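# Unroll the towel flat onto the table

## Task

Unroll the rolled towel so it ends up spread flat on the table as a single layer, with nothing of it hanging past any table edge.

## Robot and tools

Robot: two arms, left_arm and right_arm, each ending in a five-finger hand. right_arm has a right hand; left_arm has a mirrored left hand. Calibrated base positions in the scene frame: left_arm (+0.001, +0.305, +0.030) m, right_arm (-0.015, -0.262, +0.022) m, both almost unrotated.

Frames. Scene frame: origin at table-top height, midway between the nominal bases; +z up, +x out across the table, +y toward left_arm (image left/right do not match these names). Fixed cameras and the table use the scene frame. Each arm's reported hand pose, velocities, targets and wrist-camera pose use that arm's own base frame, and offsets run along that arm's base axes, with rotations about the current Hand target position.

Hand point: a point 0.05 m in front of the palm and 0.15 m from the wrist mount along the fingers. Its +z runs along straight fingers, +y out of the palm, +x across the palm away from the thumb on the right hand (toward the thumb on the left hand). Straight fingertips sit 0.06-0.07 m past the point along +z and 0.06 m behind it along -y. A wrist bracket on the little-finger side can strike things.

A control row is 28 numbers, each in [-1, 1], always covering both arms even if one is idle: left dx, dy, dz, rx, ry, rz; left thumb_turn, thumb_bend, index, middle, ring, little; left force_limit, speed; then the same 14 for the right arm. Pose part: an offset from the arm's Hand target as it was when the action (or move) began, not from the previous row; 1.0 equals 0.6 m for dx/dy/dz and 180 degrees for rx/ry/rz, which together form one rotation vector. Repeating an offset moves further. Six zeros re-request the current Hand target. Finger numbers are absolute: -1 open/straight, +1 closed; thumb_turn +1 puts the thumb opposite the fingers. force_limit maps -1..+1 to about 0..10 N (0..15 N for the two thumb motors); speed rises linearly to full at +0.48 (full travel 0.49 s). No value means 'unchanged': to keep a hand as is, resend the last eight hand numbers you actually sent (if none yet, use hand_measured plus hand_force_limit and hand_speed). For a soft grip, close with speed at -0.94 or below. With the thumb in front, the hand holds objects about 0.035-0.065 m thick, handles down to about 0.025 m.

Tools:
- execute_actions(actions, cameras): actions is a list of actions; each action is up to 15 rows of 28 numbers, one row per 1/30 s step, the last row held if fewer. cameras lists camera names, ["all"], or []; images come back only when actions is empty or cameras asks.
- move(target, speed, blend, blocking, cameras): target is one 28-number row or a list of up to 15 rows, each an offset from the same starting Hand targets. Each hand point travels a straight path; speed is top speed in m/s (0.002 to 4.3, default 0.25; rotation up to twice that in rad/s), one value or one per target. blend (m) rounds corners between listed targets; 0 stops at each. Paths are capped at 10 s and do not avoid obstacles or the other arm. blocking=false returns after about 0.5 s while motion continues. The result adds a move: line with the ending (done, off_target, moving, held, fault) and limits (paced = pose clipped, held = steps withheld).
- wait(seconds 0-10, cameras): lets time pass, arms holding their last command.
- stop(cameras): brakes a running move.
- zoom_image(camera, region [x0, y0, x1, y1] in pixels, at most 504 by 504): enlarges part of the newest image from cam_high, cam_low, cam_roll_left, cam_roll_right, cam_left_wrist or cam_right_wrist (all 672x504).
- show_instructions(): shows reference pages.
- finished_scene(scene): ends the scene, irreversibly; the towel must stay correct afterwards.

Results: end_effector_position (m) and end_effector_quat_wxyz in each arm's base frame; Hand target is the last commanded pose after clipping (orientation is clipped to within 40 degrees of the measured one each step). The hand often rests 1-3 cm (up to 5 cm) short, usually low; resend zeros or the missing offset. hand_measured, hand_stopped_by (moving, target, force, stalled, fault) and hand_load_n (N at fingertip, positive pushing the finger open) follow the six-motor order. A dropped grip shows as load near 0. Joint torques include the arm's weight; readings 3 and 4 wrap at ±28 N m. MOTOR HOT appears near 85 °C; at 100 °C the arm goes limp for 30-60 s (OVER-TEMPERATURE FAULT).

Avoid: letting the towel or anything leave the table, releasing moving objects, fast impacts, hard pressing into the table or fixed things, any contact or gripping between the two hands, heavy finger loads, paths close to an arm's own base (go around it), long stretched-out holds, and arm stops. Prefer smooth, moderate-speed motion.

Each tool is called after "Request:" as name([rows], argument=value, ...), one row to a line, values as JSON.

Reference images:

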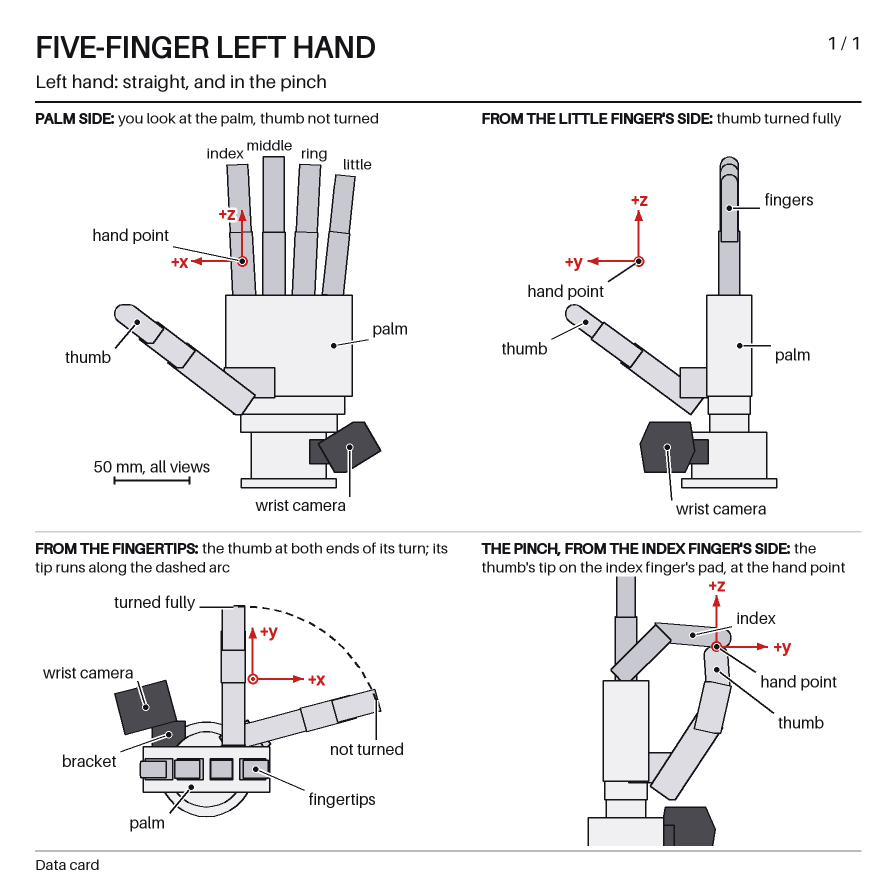

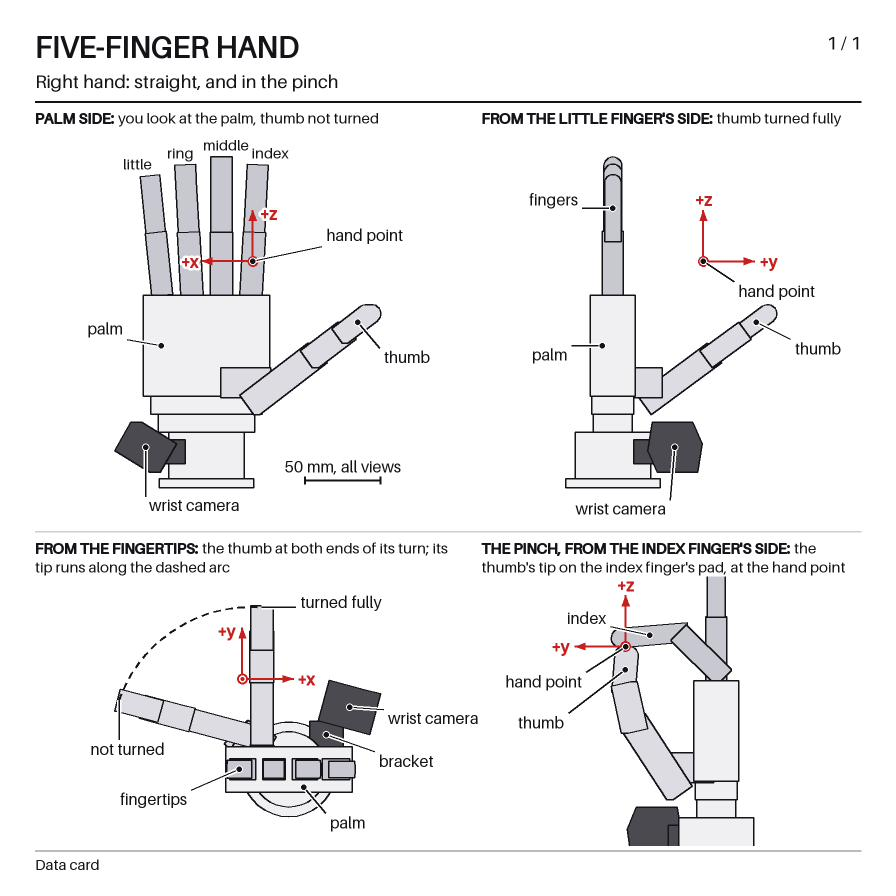

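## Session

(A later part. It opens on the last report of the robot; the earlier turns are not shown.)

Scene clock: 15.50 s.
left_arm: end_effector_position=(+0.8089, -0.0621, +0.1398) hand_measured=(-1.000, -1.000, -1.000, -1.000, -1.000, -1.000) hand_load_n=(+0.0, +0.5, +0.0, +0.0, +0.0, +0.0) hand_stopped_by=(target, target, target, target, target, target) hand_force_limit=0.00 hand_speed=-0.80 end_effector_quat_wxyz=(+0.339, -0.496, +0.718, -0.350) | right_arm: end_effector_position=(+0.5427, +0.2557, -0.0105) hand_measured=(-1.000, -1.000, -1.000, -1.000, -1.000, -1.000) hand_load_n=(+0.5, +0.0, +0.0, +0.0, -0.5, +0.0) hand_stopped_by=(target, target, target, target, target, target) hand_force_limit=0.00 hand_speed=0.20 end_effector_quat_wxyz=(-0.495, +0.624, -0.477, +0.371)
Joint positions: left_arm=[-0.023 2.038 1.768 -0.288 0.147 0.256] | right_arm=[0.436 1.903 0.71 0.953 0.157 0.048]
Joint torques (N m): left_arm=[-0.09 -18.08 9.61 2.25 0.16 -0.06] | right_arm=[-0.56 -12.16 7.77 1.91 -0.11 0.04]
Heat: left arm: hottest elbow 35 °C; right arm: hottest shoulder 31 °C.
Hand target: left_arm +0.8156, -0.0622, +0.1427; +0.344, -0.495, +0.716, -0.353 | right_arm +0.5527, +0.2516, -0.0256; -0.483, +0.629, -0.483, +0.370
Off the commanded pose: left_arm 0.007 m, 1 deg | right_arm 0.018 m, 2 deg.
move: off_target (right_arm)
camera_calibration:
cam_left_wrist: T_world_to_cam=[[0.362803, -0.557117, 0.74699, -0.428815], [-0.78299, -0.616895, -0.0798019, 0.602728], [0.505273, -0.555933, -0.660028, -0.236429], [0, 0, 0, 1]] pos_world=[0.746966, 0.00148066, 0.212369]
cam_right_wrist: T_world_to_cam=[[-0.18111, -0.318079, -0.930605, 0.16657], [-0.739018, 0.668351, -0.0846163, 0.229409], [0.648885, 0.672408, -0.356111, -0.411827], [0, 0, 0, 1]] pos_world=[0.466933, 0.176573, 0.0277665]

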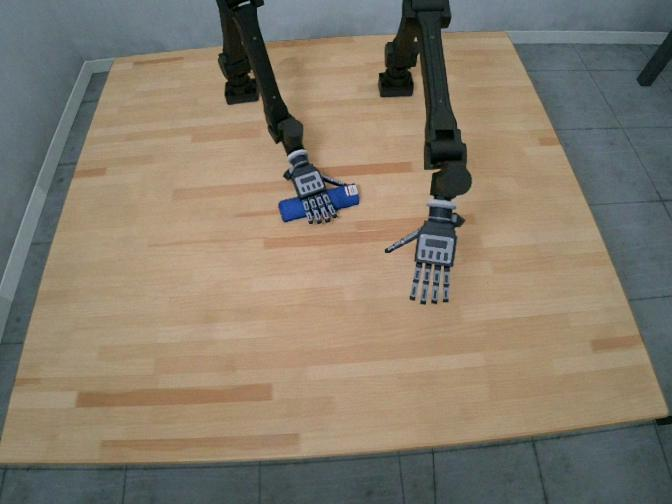

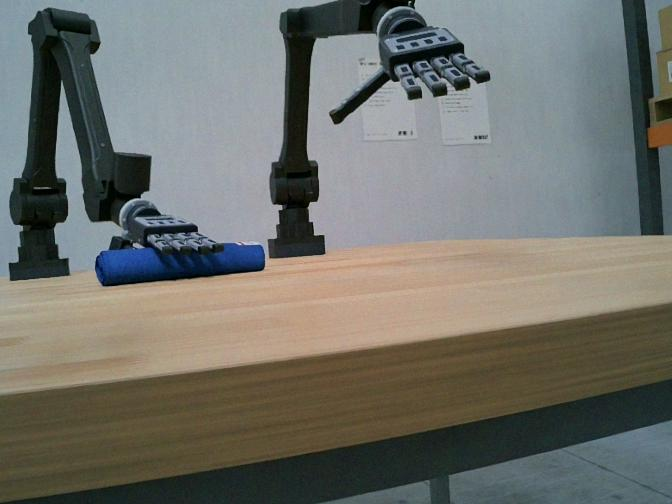

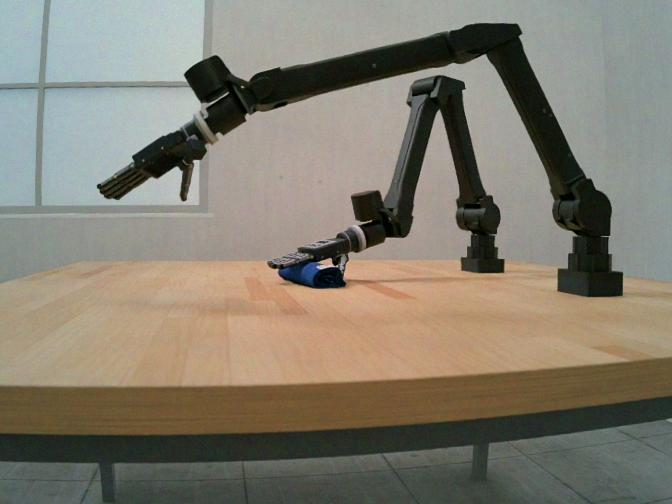

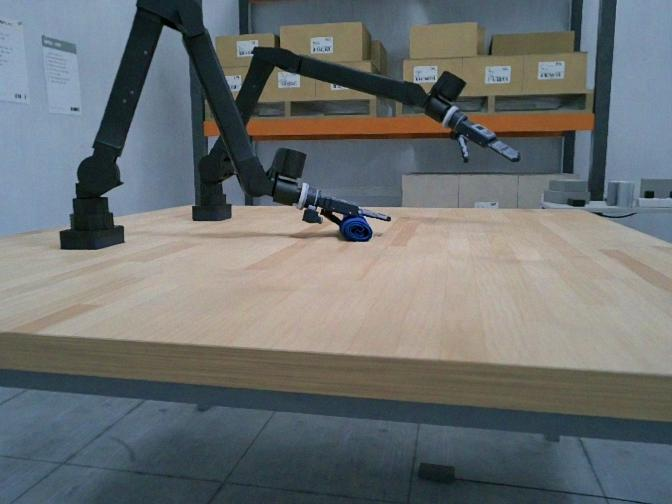

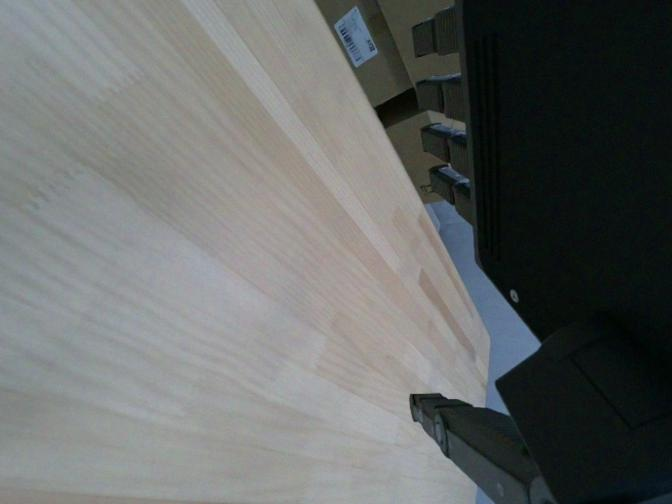

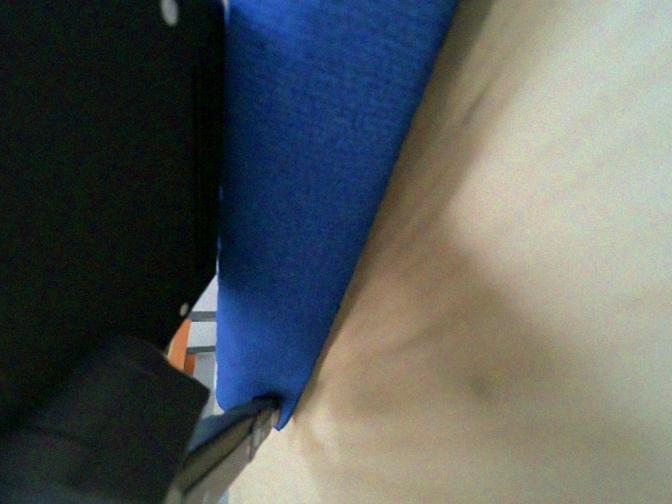

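Request:
move([
  [0,0,0,0,0,0,-1,-1,-1,-1,-1,-1,0,-0.8,-0.05,0,0.17,0,0,0,-1,-1,-1,-1,-1,-1,0,0.2],
], speed=0.12, cameras=["all"])

Request:
zoom_image(camera="cam_right_wrist", region=[240, 0, 560, 400])

Request:
zoom_image(camera="cam_roll_left", region=[280, 245, 370, 295])

Request:
zoom_image(camera="cam_roll_right", region=[320, 200, 390, 250])

Scene clock: 18.20 s.
left_arm: end_effector_position=(+0.8089, -0.0621, +0.1398) hand_measured=(-1.000, -1.000, -1.000, -1.000, -1.000, -1.000) hand_load_n=(+0.0, +0.0, +0.0, +0.0, +0.0, +0.0) hand_stopped_by=(target, target, target, target, target, target) hand_force_limit=0.00 hand_speed=-0.80 end_effector_quat_wxyz=(+0.339, -0.496, +0.718, -0.350) | right_arm: end_effector_position=(+0.5312, +0.2477, +0.0809) hand_measured=(-1.000, -1.000, -1.000, -1.000, -1.000, -1.000) hand_load_n=(+0.0, -0.5, +0.0, +0.0, +0.0, +0.0) hand_stopped_by=(target, target, target, target, target, target) hand_force_limit=0.00 hand_speed=0.20 end_effector_quat_wxyz=(-0.487, +0.623, -0.483, +0.377)
Joint positions: left_arm=[-0.023 2.038 1.768 -0.288 0.147 0.256] | right_arm=[0.441 1.607 0.696 0.663 0.183 0.048]
Joint torques (N m): left_arm=[-0.15 -18.02 9.61 2.24 0.16 -0.05] | right_arm=[1.55 -13.45 6.48 2.11 0.04 0.11]
Heat: left arm: hottest shoulder 35 °C; right arm: hottest shoulder 31 °C.
Hand target: left_arm +0.8156, -0.0622, +0.1427; +0.344, -0.495, +0.716, -0.353 | right_arm +0.5227, +0.2515, +0.0765; -0.483, +0.629, -0.483, +0.370
Off the commanded pose: left_arm 0.007 m, 1 deg | right_arm 0.010 m, 1 deg.
move: done
camera_calibration:
cam_left_wrist: T_world_to_cam=[[0.362803, -0.557117, 0.74699, -0.428815], [-0.78299, -0.616895, -0.0798019, 0.602728], [0.505273, -0.555933, -0.660028, -0.236429], [0, 0, 0, 1]] pos_world=[0.746966, 0.00148066, 0.212369]
cam_right_wrist: T_world_to_cam=[[-0.19194, -0.322683, -0.926841, 0.253597], [-0.725697, 0.682452, -0.0873127, 0.223592], [0.660699, 0.655847, -0.36516, -0.367799], [0, 0, 0, 1]] pos_world=[0.45394, 0.170461, 0.120261]

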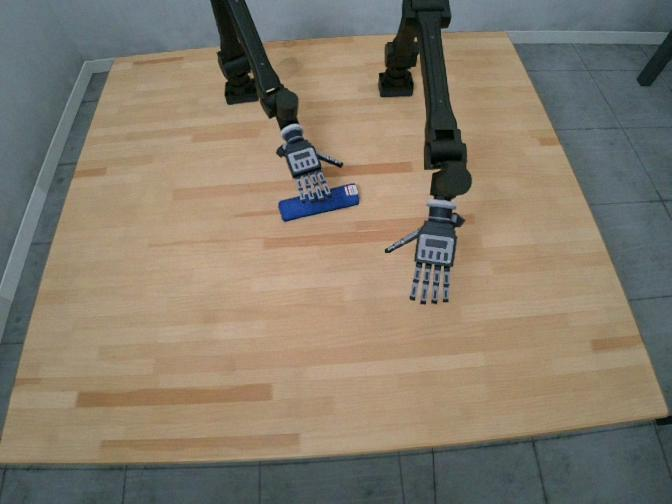

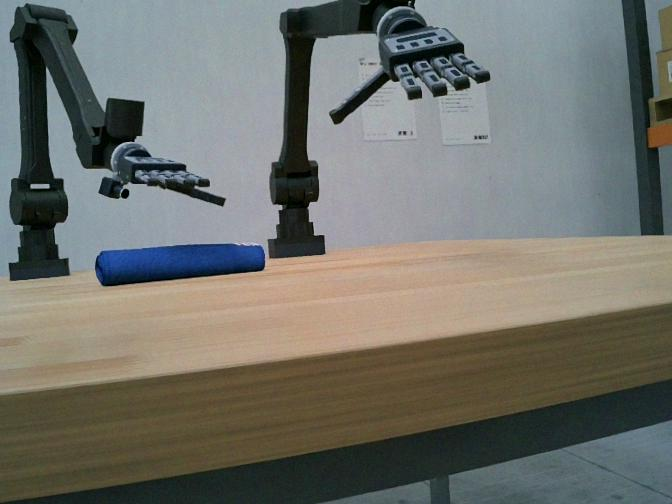

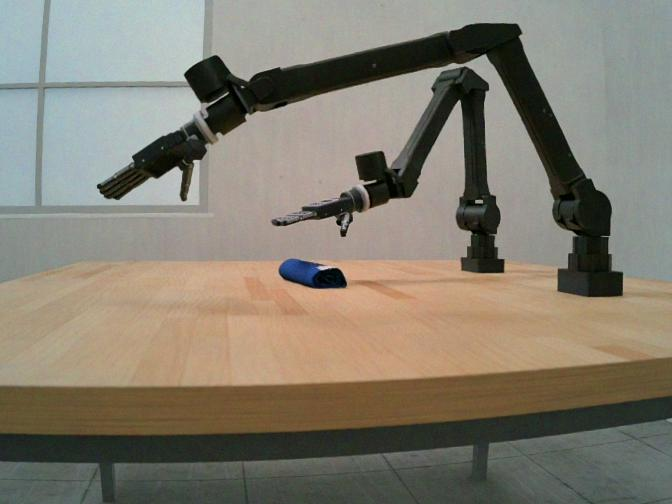

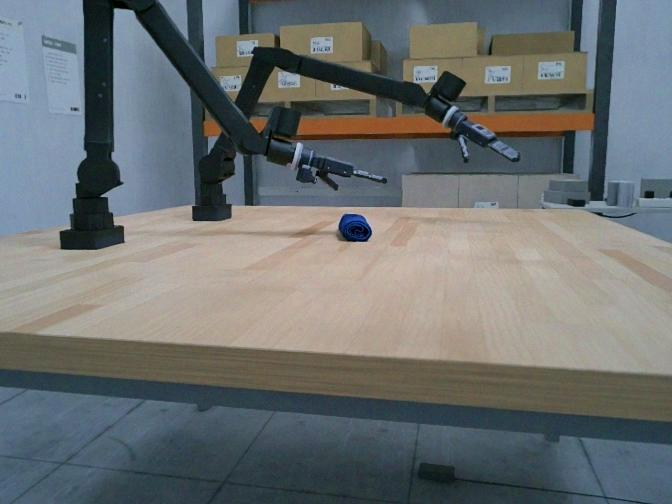

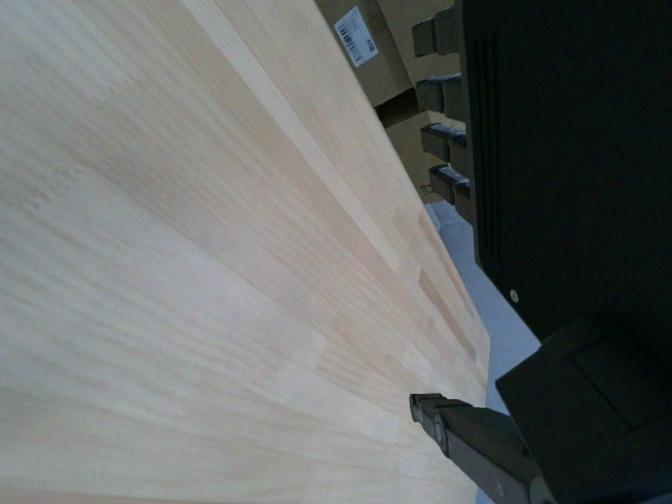

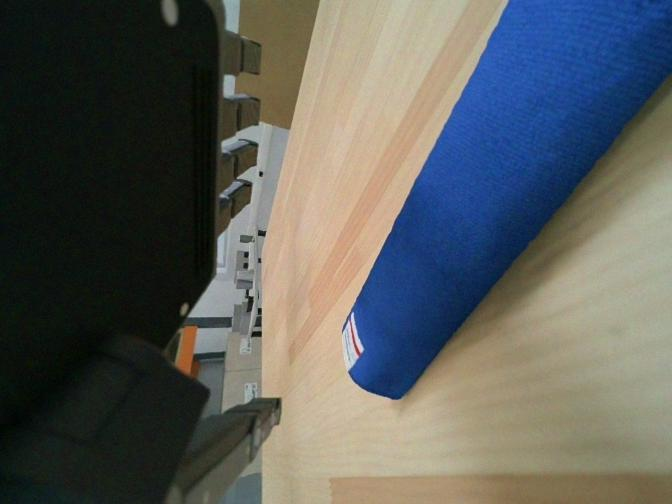

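Scaled by 1.260.

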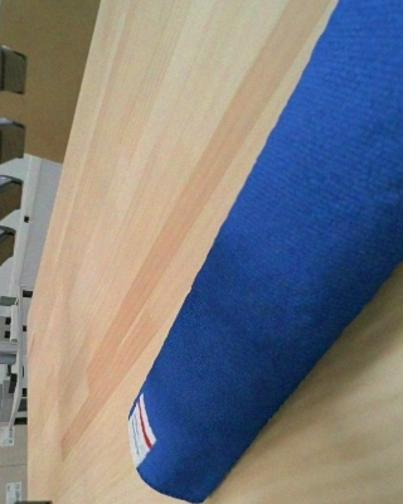

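Scaled by 5.600.

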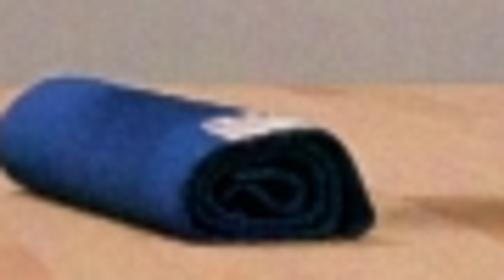

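Scaled by 7.200.

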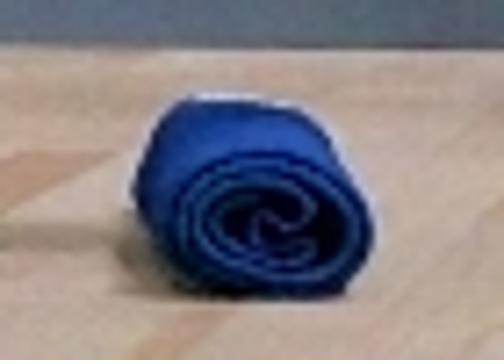

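Request:
zoom_image(camera="cam_high", region=[260, 160, 380, 240])

Scaled by 4.200.

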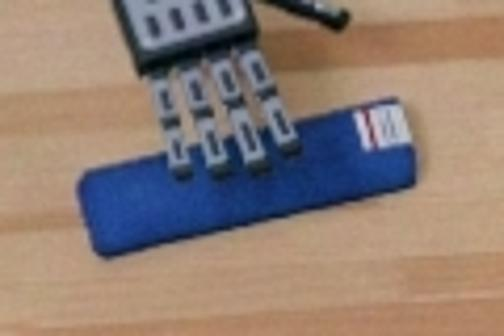

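Request:
move([
  [0,0,0,0,0,0,-1,-1,-1,-1,-1,-1,0,-0.8,0.015,-0.007,-0.06,0,0,-0.0278,-1,-1,-1,-1,-1,-1,0,0.2],
  [0,0,0,0,0,0,-1,-1,-1,-1,-1,-1,0,-0.8,0.015,-0.007,-0.174,0,0,-0.0278,-1,-1,-1,-1,-1,-1,0,0.2],
  [0,0,0,0,0,0,-1,-1,-1,-1,-1,-1,0,-0.8,-0.149,-0.036,-0.1675,0,0,-0.0278,-1,-1,-1,-1,-1,-1,0,0.2],
], speed=[0.12,0.1,0.07], cameras=["all"])

Request:
zoom_image(camera="cam_high", region=[260, 140, 380, 240])

Request:
zoom_image(camera="cam_roll_left", region=[260, 225, 380, 305])

Request:
zoom_image(camera="cam_roll_right", region=[290, 180, 400, 260])

Scene clock: 23.67 s.
left_arm: end_effector_position=(+0.8089, -0.0621, +0.1398) hand_measured=(-1.000, -1.000, -1.000, -1.000, -1.000, -1.000) hand_load_n=(-0.5, +0.0, +0.0, +0.0, +0.0, +0.0) hand_stopped_by=(target, target, target, target, target, target) hand_force_limit=0.00 hand_speed=-0.80 end_effector_quat_wxyz=(+0.339, -0.496, +0.718, -0.350) | right_arm: end_effector_position=(+0.4462, +0.2280, -0.0156) hand_measured=(-1.000, -1.000, -1.000, -1.000, -1.000, -1.000) hand_load_n=(-0.5, +0.0, +0.0, +0.0, +0.0, +0.0) hand_stopped_by=(target, target, target, target, target, target) hand_force_limit=0.00 hand_speed=0.20 end_effector_quat_wxyz=(-0.470, +0.600, -0.508, +0.401)
Joint positions: left_arm=[-0.023 2.038 1.768 -0.288 0.147 0.256] | right_arm=[0.548 1.811 0.443 1.111 0.374 0.092]
Joint torques (N m): left_arm=[-0.15 -18.08 9.61 2.25 0.16 -0.06] | right_arm=[1.73 -11.4 2.02 2.63 -0.01 0.22]
Heat: left arm: hottest shoulder 36 °C; right arm: hottest shoulder 31 °C.
Hand target: left_arm +0.8156, -0.0622, +0.1427; +0.344, -0.495, +0.716, -0.353 | right_arm +0.4334, +0.2300, -0.0240; -0.467, +0.607, -0.510, +0.391
Off the commanded pose: left_arm 0.007 m, 1 deg | right_arm 0.015 m, 1 deg.
move: off_target (right_arm)
camera_calibration:
cam_left_wrist: T_world_to_cam=[[0.362803, -0.557117, 0.74699, -0.428815], [-0.78299, -0.616895, -0.0798019, 0.602728], [0.505273, -0.555933, -0.660028, -0.236429], [0, 0, 0, 1]] pos_world=[0.746966, 0.00148066, 0.212369]
cam_right_wrist: T_world_to_cam=[[-0.214518, -0.308127, -0.926844, 0.148156], [-0.661438, 0.744052, -0.0942686, 0.124179], [0.718667, 0.592828, -0.363419, -0.34552], [0, 0, 0, 1]] pos_world=[0.362232, 0.158089, 0.0234549]

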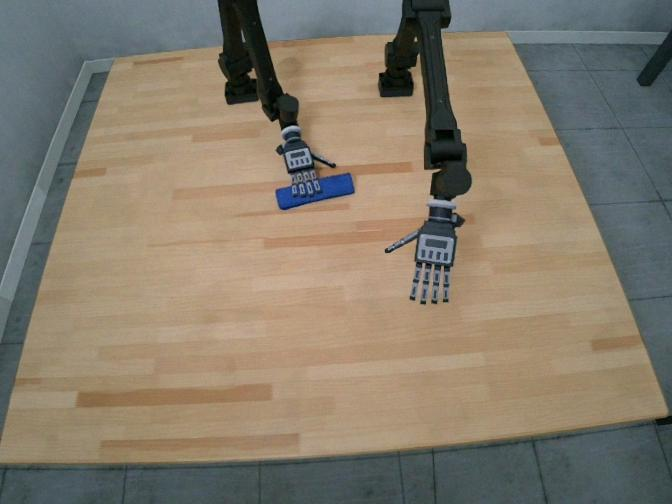

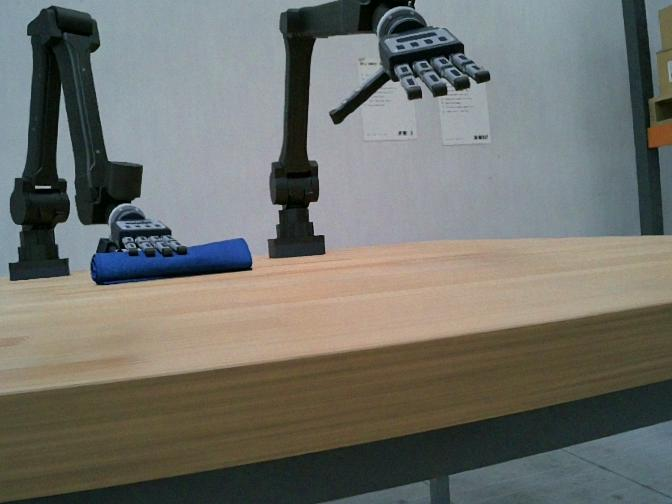

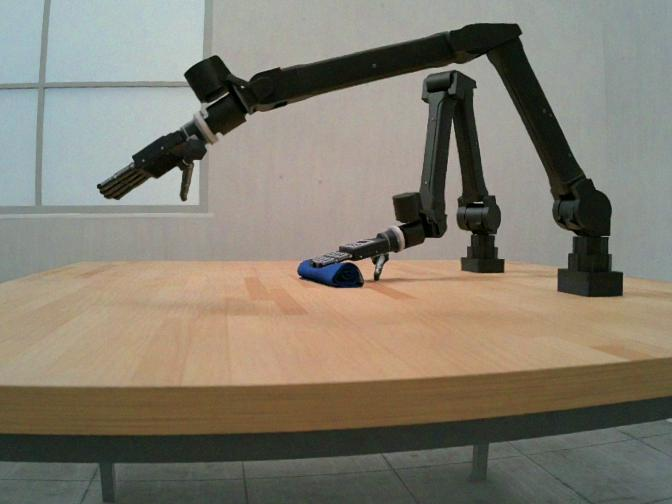

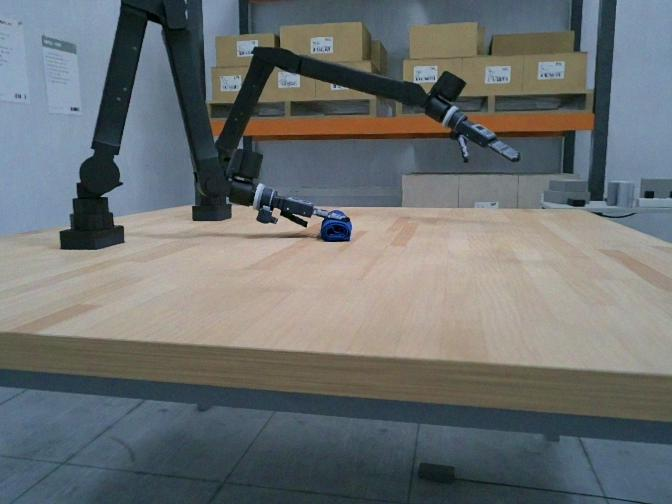

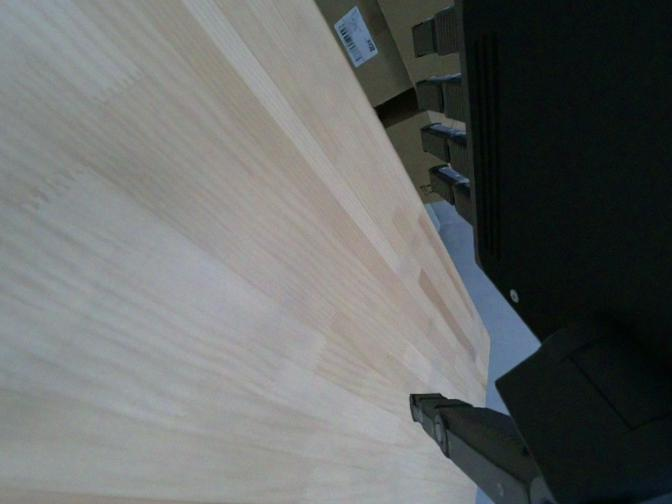

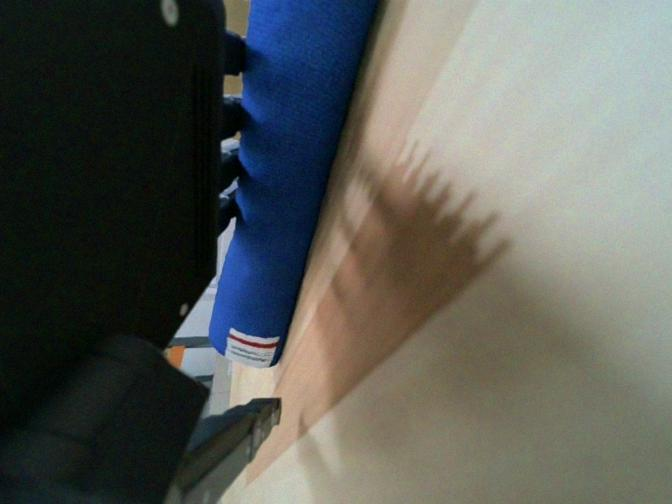

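Scaled by 4.200.

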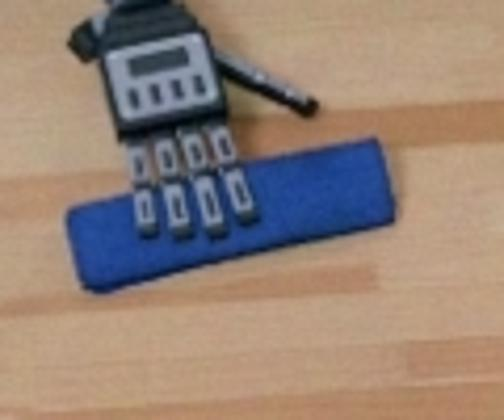

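Scaled by 4.200.

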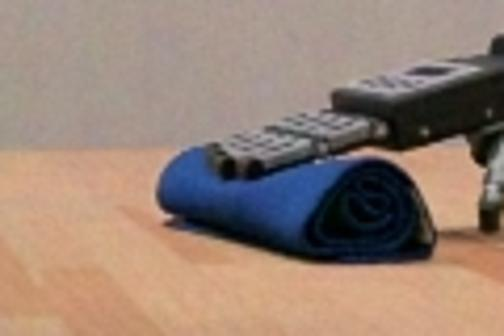

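Scaled by 4.582.

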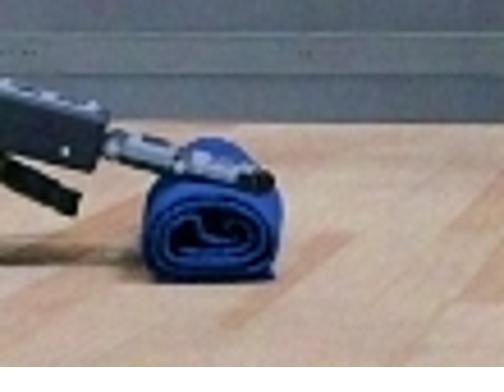

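Request:
move([
  [0,0,0,0,0,0,-1,-1,-1,-1,-1,-1,0,-0.8,0,0,0.08,0,0,0,-1,-1,-1,-1,-1,-1,0,0.2],
  [0,0,0,0,0,0,-1,-1,-1,-1,-1,-1,0,-0.8,0.0865,0.014,0.08,0,0,0,-1,-1,-1,-1,-1,-1,0,0.2],
  [0,0,0,0,0,0,-1,-1,-1,-1,-1,-1,0,-0.8,0.0865,0.014,-0.016,0,0,0,-1,-1,-1,-1,-1,-1,0,0.2],
  [0,0,0,0,0,0,-1,-1,-1,-1,-1,-1,0,-0.8,-0.094,-0.018,-0.004,0,0,0,-1,-1,-1,-1,-1,-1,0,0.2],
], speed=[0.15,0.15,0.12,0.08], blend=[0.01,0.01,0,0], cameras=["cam_high","cam_roll_left","cam_roll_right"])

Request:
zoom_image(camera="cam_high", region=[260, 140, 380, 240])

Request:
zoom_image(camera="cam_roll_right", region=[280, 180, 390, 260])

Scene clock: 27.90 s.
left_arm: end_effector_position=(+0.8089, -0.0621, +0.1398) hand_measured=(-1.000, -1.000, -1.000, -1.000, -1.000, -1.000) hand_load_n=(+0.0, +0.0, +0.0, +0.0, +0.0, +0.0) hand_stopped_by=(target, target, target, target, target, target) hand_force_limit=0.00 hand_speed=-0.80 end_effector_quat_wxyz=(+0.339, -0.496, +0.718, -0.350) | right_arm: end_effector_position=(+0.3886, +0.2183, -0.0208) hand_measured=(-1.000, -1.000, -1.000, -1.000, -1.000, -1.000) hand_load_n=(-0.5, +0.0, +0.5, +0.0, +0.0, +0.0) hand_stopped_by=(target, target, target, target, target, target) hand_force_limit=0.00 hand_speed=0.20 end_effector_quat_wxyz=(-0.469, +0.600, -0.511, +0.399)
Joint positions: left_arm=[-0.023 2.038 1.768 -0.288 0.147 0.256] | right_arm=[0.626 1.791 0.302 1.218 0.45 0.121]
Joint torques (N m): left_arm=[-0.15 -18.08 9.62 2.25 0.16 -0.05] | right_arm=[1.79 -10.05 1.03 2.66 0.01 0.16]
Heat: left arm: hottest shoulder 36 °C; right arm: hottest shoulder 31 °C.
Hand target: left_arm +0.8156, -0.0622, +0.1427; +0.344, -0.495, +0.716, -0.353 | right_arm +0.3769, +0.2192, -0.0264; -0.466, +0.608, -0.510, +0.391
Off the commanded pose: left_arm 0.007 m, 1 deg | right_arm 0.013 m, 1 deg.
move: off_target (right_arm)
Images, in order (width x height): cam_high 672x504, cam_roll_left 672x504, cam_roll_right 672x504.

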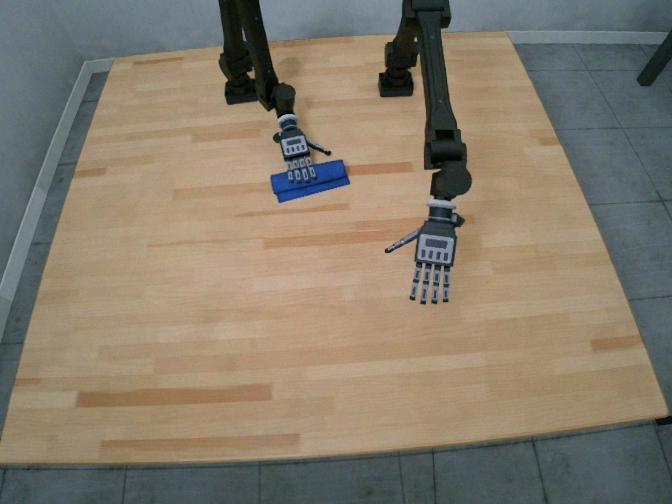

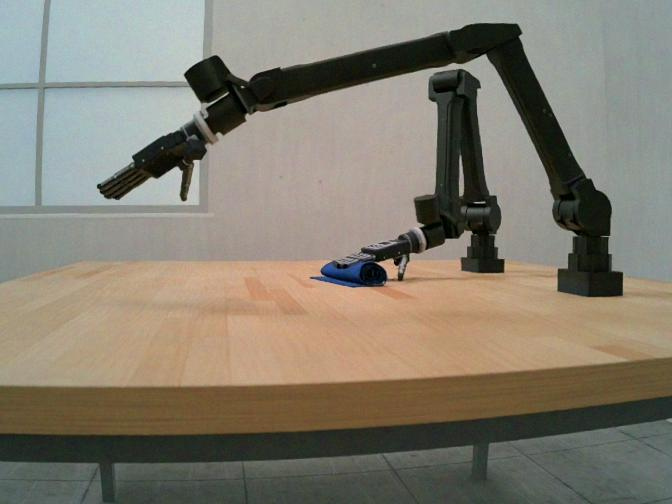

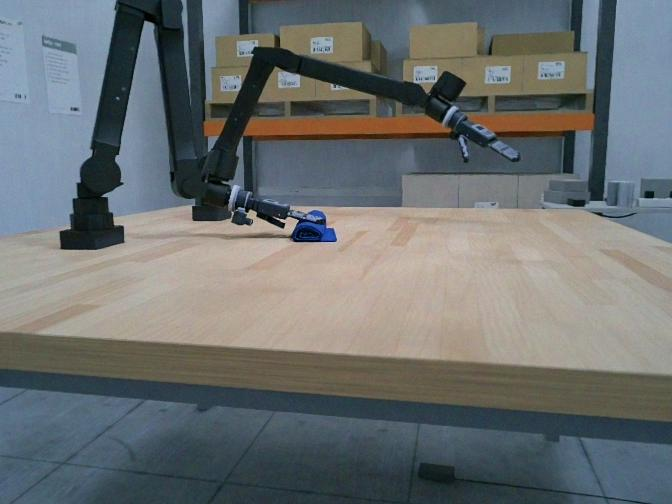

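Scaled by 4.200.

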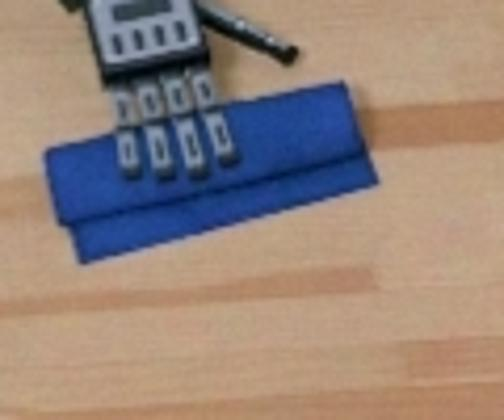

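Scaled by 4.582.

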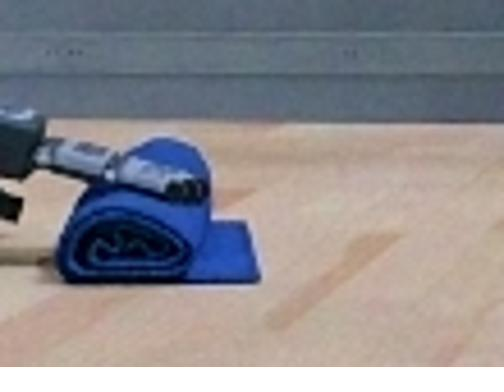

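Request:
move([
  [-0.18,-0.16,0,-0.0045,0.123,0.051,1,0.8,-1,-1,-1,-1,0,-0.3,0,0,0.1,0,0,0,-1,-1,-1,-1,-1,-1,0,0.2],
  [-0.359,-0.321,-0.021,-0.009,0.246,0.102,1,0.8,-1,-1,-1,-1,0,-0.3,0.115,0.02,0.1,0,0,0,-1,-1,-1,-1,-1,-1,0,0.2],
  [-0.359,-0.321,-0.021,-0.009,0.246,0.102,1,0.8,-1,-1,-1,-1,0,-0.3,0.115,0.02,-0.002,0,0,0,-1,-1,-1,-1,-1,-1,0,0.2],
  [-0.359,-0.321,-0.021,-0.009,0.246,0.102,1,0.8,-1,-1,-1,-1,0,-0.3,-0.065,-0.012,-0.010,0,0,0,-1,-1,-1,-1,-1,-1,0,0.2],
], speed=[0.25,0.25,0.12,0.07], blend=[0.02,0.01,0,0], cameras=["cam_high","cam_roll_right"])

Scene clock: 35.10 s.
left_arm: end_effector_position=(+0.5881, -0.2500, +0.1349) hand_measured=(+1.000, +0.800, -1.000, -1.000, -1.000, -1.000) hand_load_n=(+0.0, +0.0, +0.0, +0.0, +0.0, +0.0) hand_stopped_by=(target, target, target, target, target, target) hand_force_limit=0.00 hand_speed=-0.30 end_effector_quat_wxyz=(-0.096, +0.695, -0.707, +0.094) | right_arm: end_effector_position=(+0.3484, +0.2116, -0.0248) hand_measured=(-1.000, -1.000, -1.000, -1.000, -1.000, -1.000) hand_load_n=(+0.0, +0.0, +0.0, +0.0, +0.0, +0.0) hand_stopped_by=(target, target, target, target, target, target) hand_force_limit=0.00 hand_speed=0.20 end_effector_quat_wxyz=(-0.470, +0.599, -0.510, +0.399)
Joint positions: left_arm=[-0.354 1.984 1.879 -1.213 -0.093 -0.325] | right_arm=[0.702 1.809 0.209 1.32 0.523 0.144]
Joint torques (N m): left_arm=[0.03 -14.68 10.85 0.59 0.13 -0.18] | right_arm=[1.73 -8.12 0.38 2.89 0.03 0.19]
Heat: left arm: hottest elbow 37 °C; right arm: hottest shoulder 31 °C.
Hand target: left_arm +0.6002, -0.2549, +0.1303; -0.094, +0.700, -0.701, +0.094 | right_arm +0.3380, +0.2120, -0.0324; -0.466, +0.607, -0.510, +0.391
Off the commanded pose: left_arm 0.014 m, 1 deg | right_arm 0.013 m, 1 deg.
move: off_target (left_arm, right_arm)
Images, in order (width x height): cam_high 672x504, cam_roll_right 672x504.

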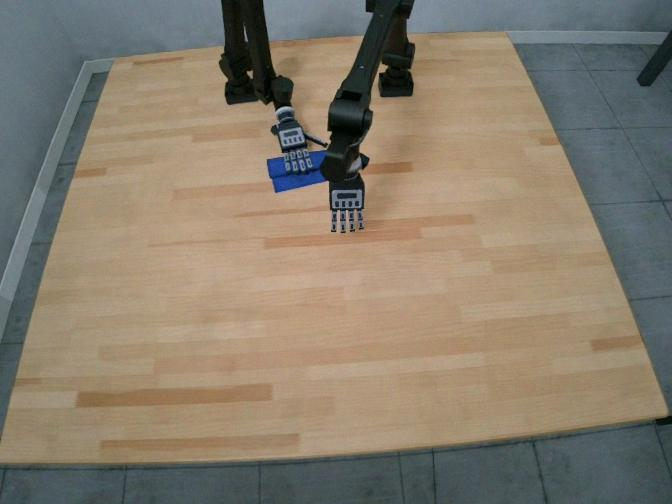

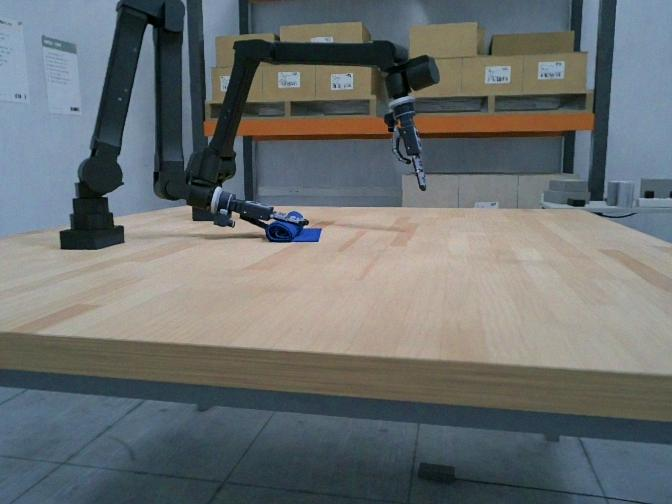

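Request:
zoom_image(camera="cam_high", region=[250, 130, 370, 230])

Request:
zoom_image(camera="cam_roll_right", region=[210, 170, 370, 270])

Scaled by 4.200.

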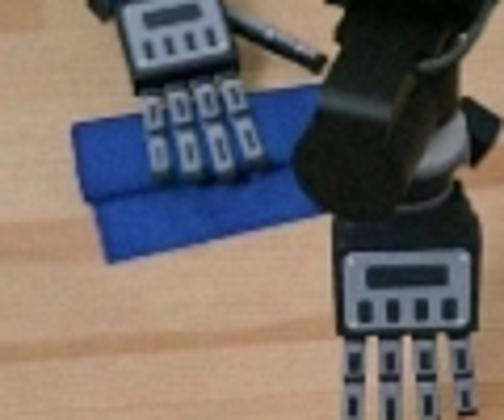

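Scaled by 3.150.

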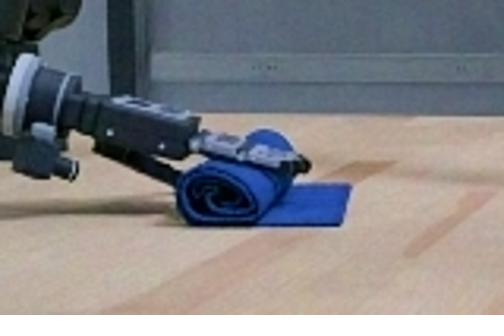

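Request:
move([
  [-0.2,-0.06,0,0,0,0.063,1,0.8,-1,-1,-1,-1,0,-0.3,0,0,0.12,0,0,0,-1,-1,-1,-1,-1,-1,0,0.2],
  [-0.25,-0.092,0,0,0,0.063,1,0.8,-1,-1,-1,-1,0,-0.3,-0.05,-0.167,0.167,0,0,0,-1,-1,-1,-1,-1,-1,0,0.2],
  [-0.406,-0.155,-0.0755,0,0,0.063,1,0.8,-1,-1,-1,-1,0,-0.3,-0.05,-0.167,0.167,0,0,0,1,0.8,-1,-1,-1,-1,-0.2,-0.2],
], speed=[0.2,0.2,0.2], blend=[0.02,0.01,0], cameras=["cam_high","cam_roll_right","cam_left_wrist"])

Request:
zoom_image(camera="cam_high", region=[250, 130, 370, 230])

Request:
zoom_image(camera="cam_roll_right", region=[210, 150, 370, 250])

Scene clock: 41.43 s.
left_arm: end_effector_position=(+0.3557, -0.3465, +0.0807) hand_measured=(+1.000, +0.800, -1.000, -1.000, -1.000, -1.000) hand_load_n=(+0.0, +0.0, +0.0, +0.0, +0.0, +0.0) hand_stopped_by=(target, target, target, target, target, target) hand_force_limit=0.00 hand_speed=-0.30 end_effector_quat_wxyz=(-0.101, +0.762, -0.635, +0.074) | right_arm: end_effector_position=(+0.2996, +0.1133, +0.0557) hand_measured=(+1.000, +0.800, -1.000, -1.000, -1.000, -1.000) hand_load_n=(+0.0, +0.0, +0.0, +0.0, +0.0, +0.0) hand_stopped_by=(target, target, target, target, target, target) hand_force_limit=-0.20 hand_speed=-0.20 end_effector_quat_wxyz=(-0.464, +0.612, -0.514, +0.382)
Joint positions: left_arm=[-0.721 1.643 1.251 -1.034 -0.206 -0.888] | right_arm=[0.36 0.719 0.03 0.404 0.169 0.058]
Joint torques (N m): left_arm=[-0.26 -13.16 6.49 1.28 -0.23 -0.18] | right_arm=[-0.44 -1.9 10.85 1.98 -0.11 -0.04]
Heat: left arm: hottest elbow 38 °C; right arm: hottest shoulder 31 °C.
Hand target: left_arm +0.3566, -0.3479, +0.0849; -0.102, +0.766, -0.629, +0.084 | right_arm +0.3079, +0.1117, +0.0677; -0.466, +0.608, -0.510, +0.391
Off the commanded pose: left_arm 0.005 m, 1 deg | right_arm 0.015 m, 1 deg.
move: off_target (right_arm); target 3's new numbers were sent with right_arm's hand 0.015 m and 1 deg from that target
camera_calibration:
cam_left_wrist: T_world_to_cam=[[0.961606, -0.155917, 0.22584, -0.41062], [-0.239266, -0.879363, 0.41167, -0.256338], [0.13441, -0.4499, -0.882907, -0.0180165], [0, 0, 0, 1]] pos_world=[0.335944, -0.297543, 0.182354]
Images, in order (width x height): cam_high 672x504, cam_roll_right 672x504, cam_left_wrist 672x504.

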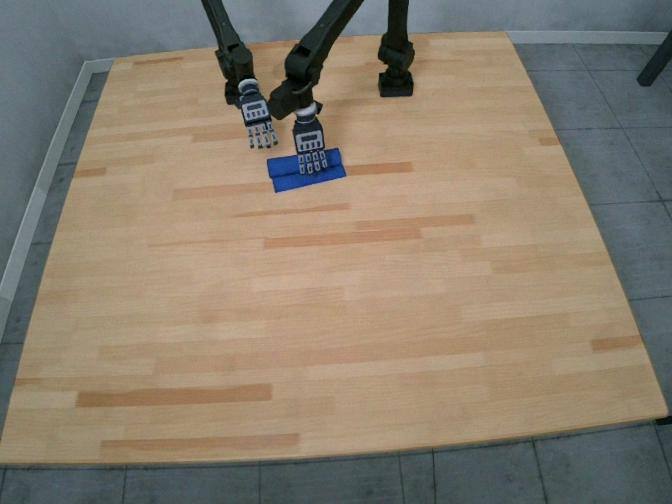

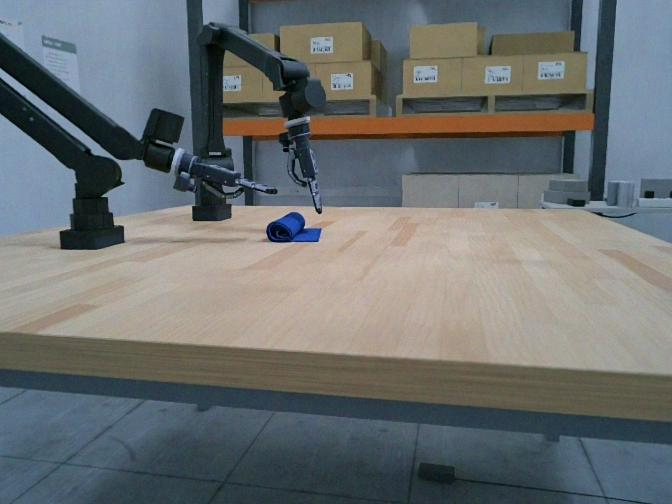

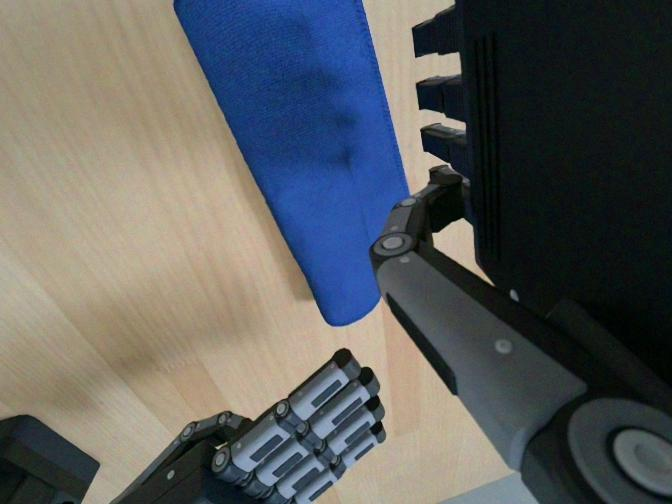

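Scaled by 4.200.

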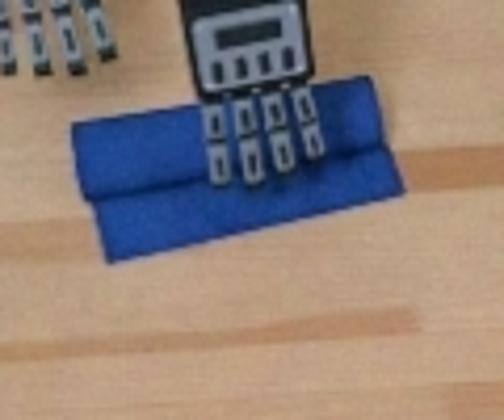

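Scaled by 3.150.

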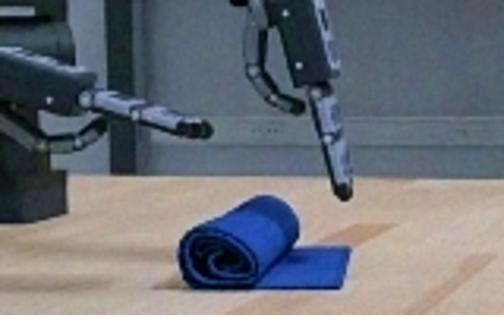

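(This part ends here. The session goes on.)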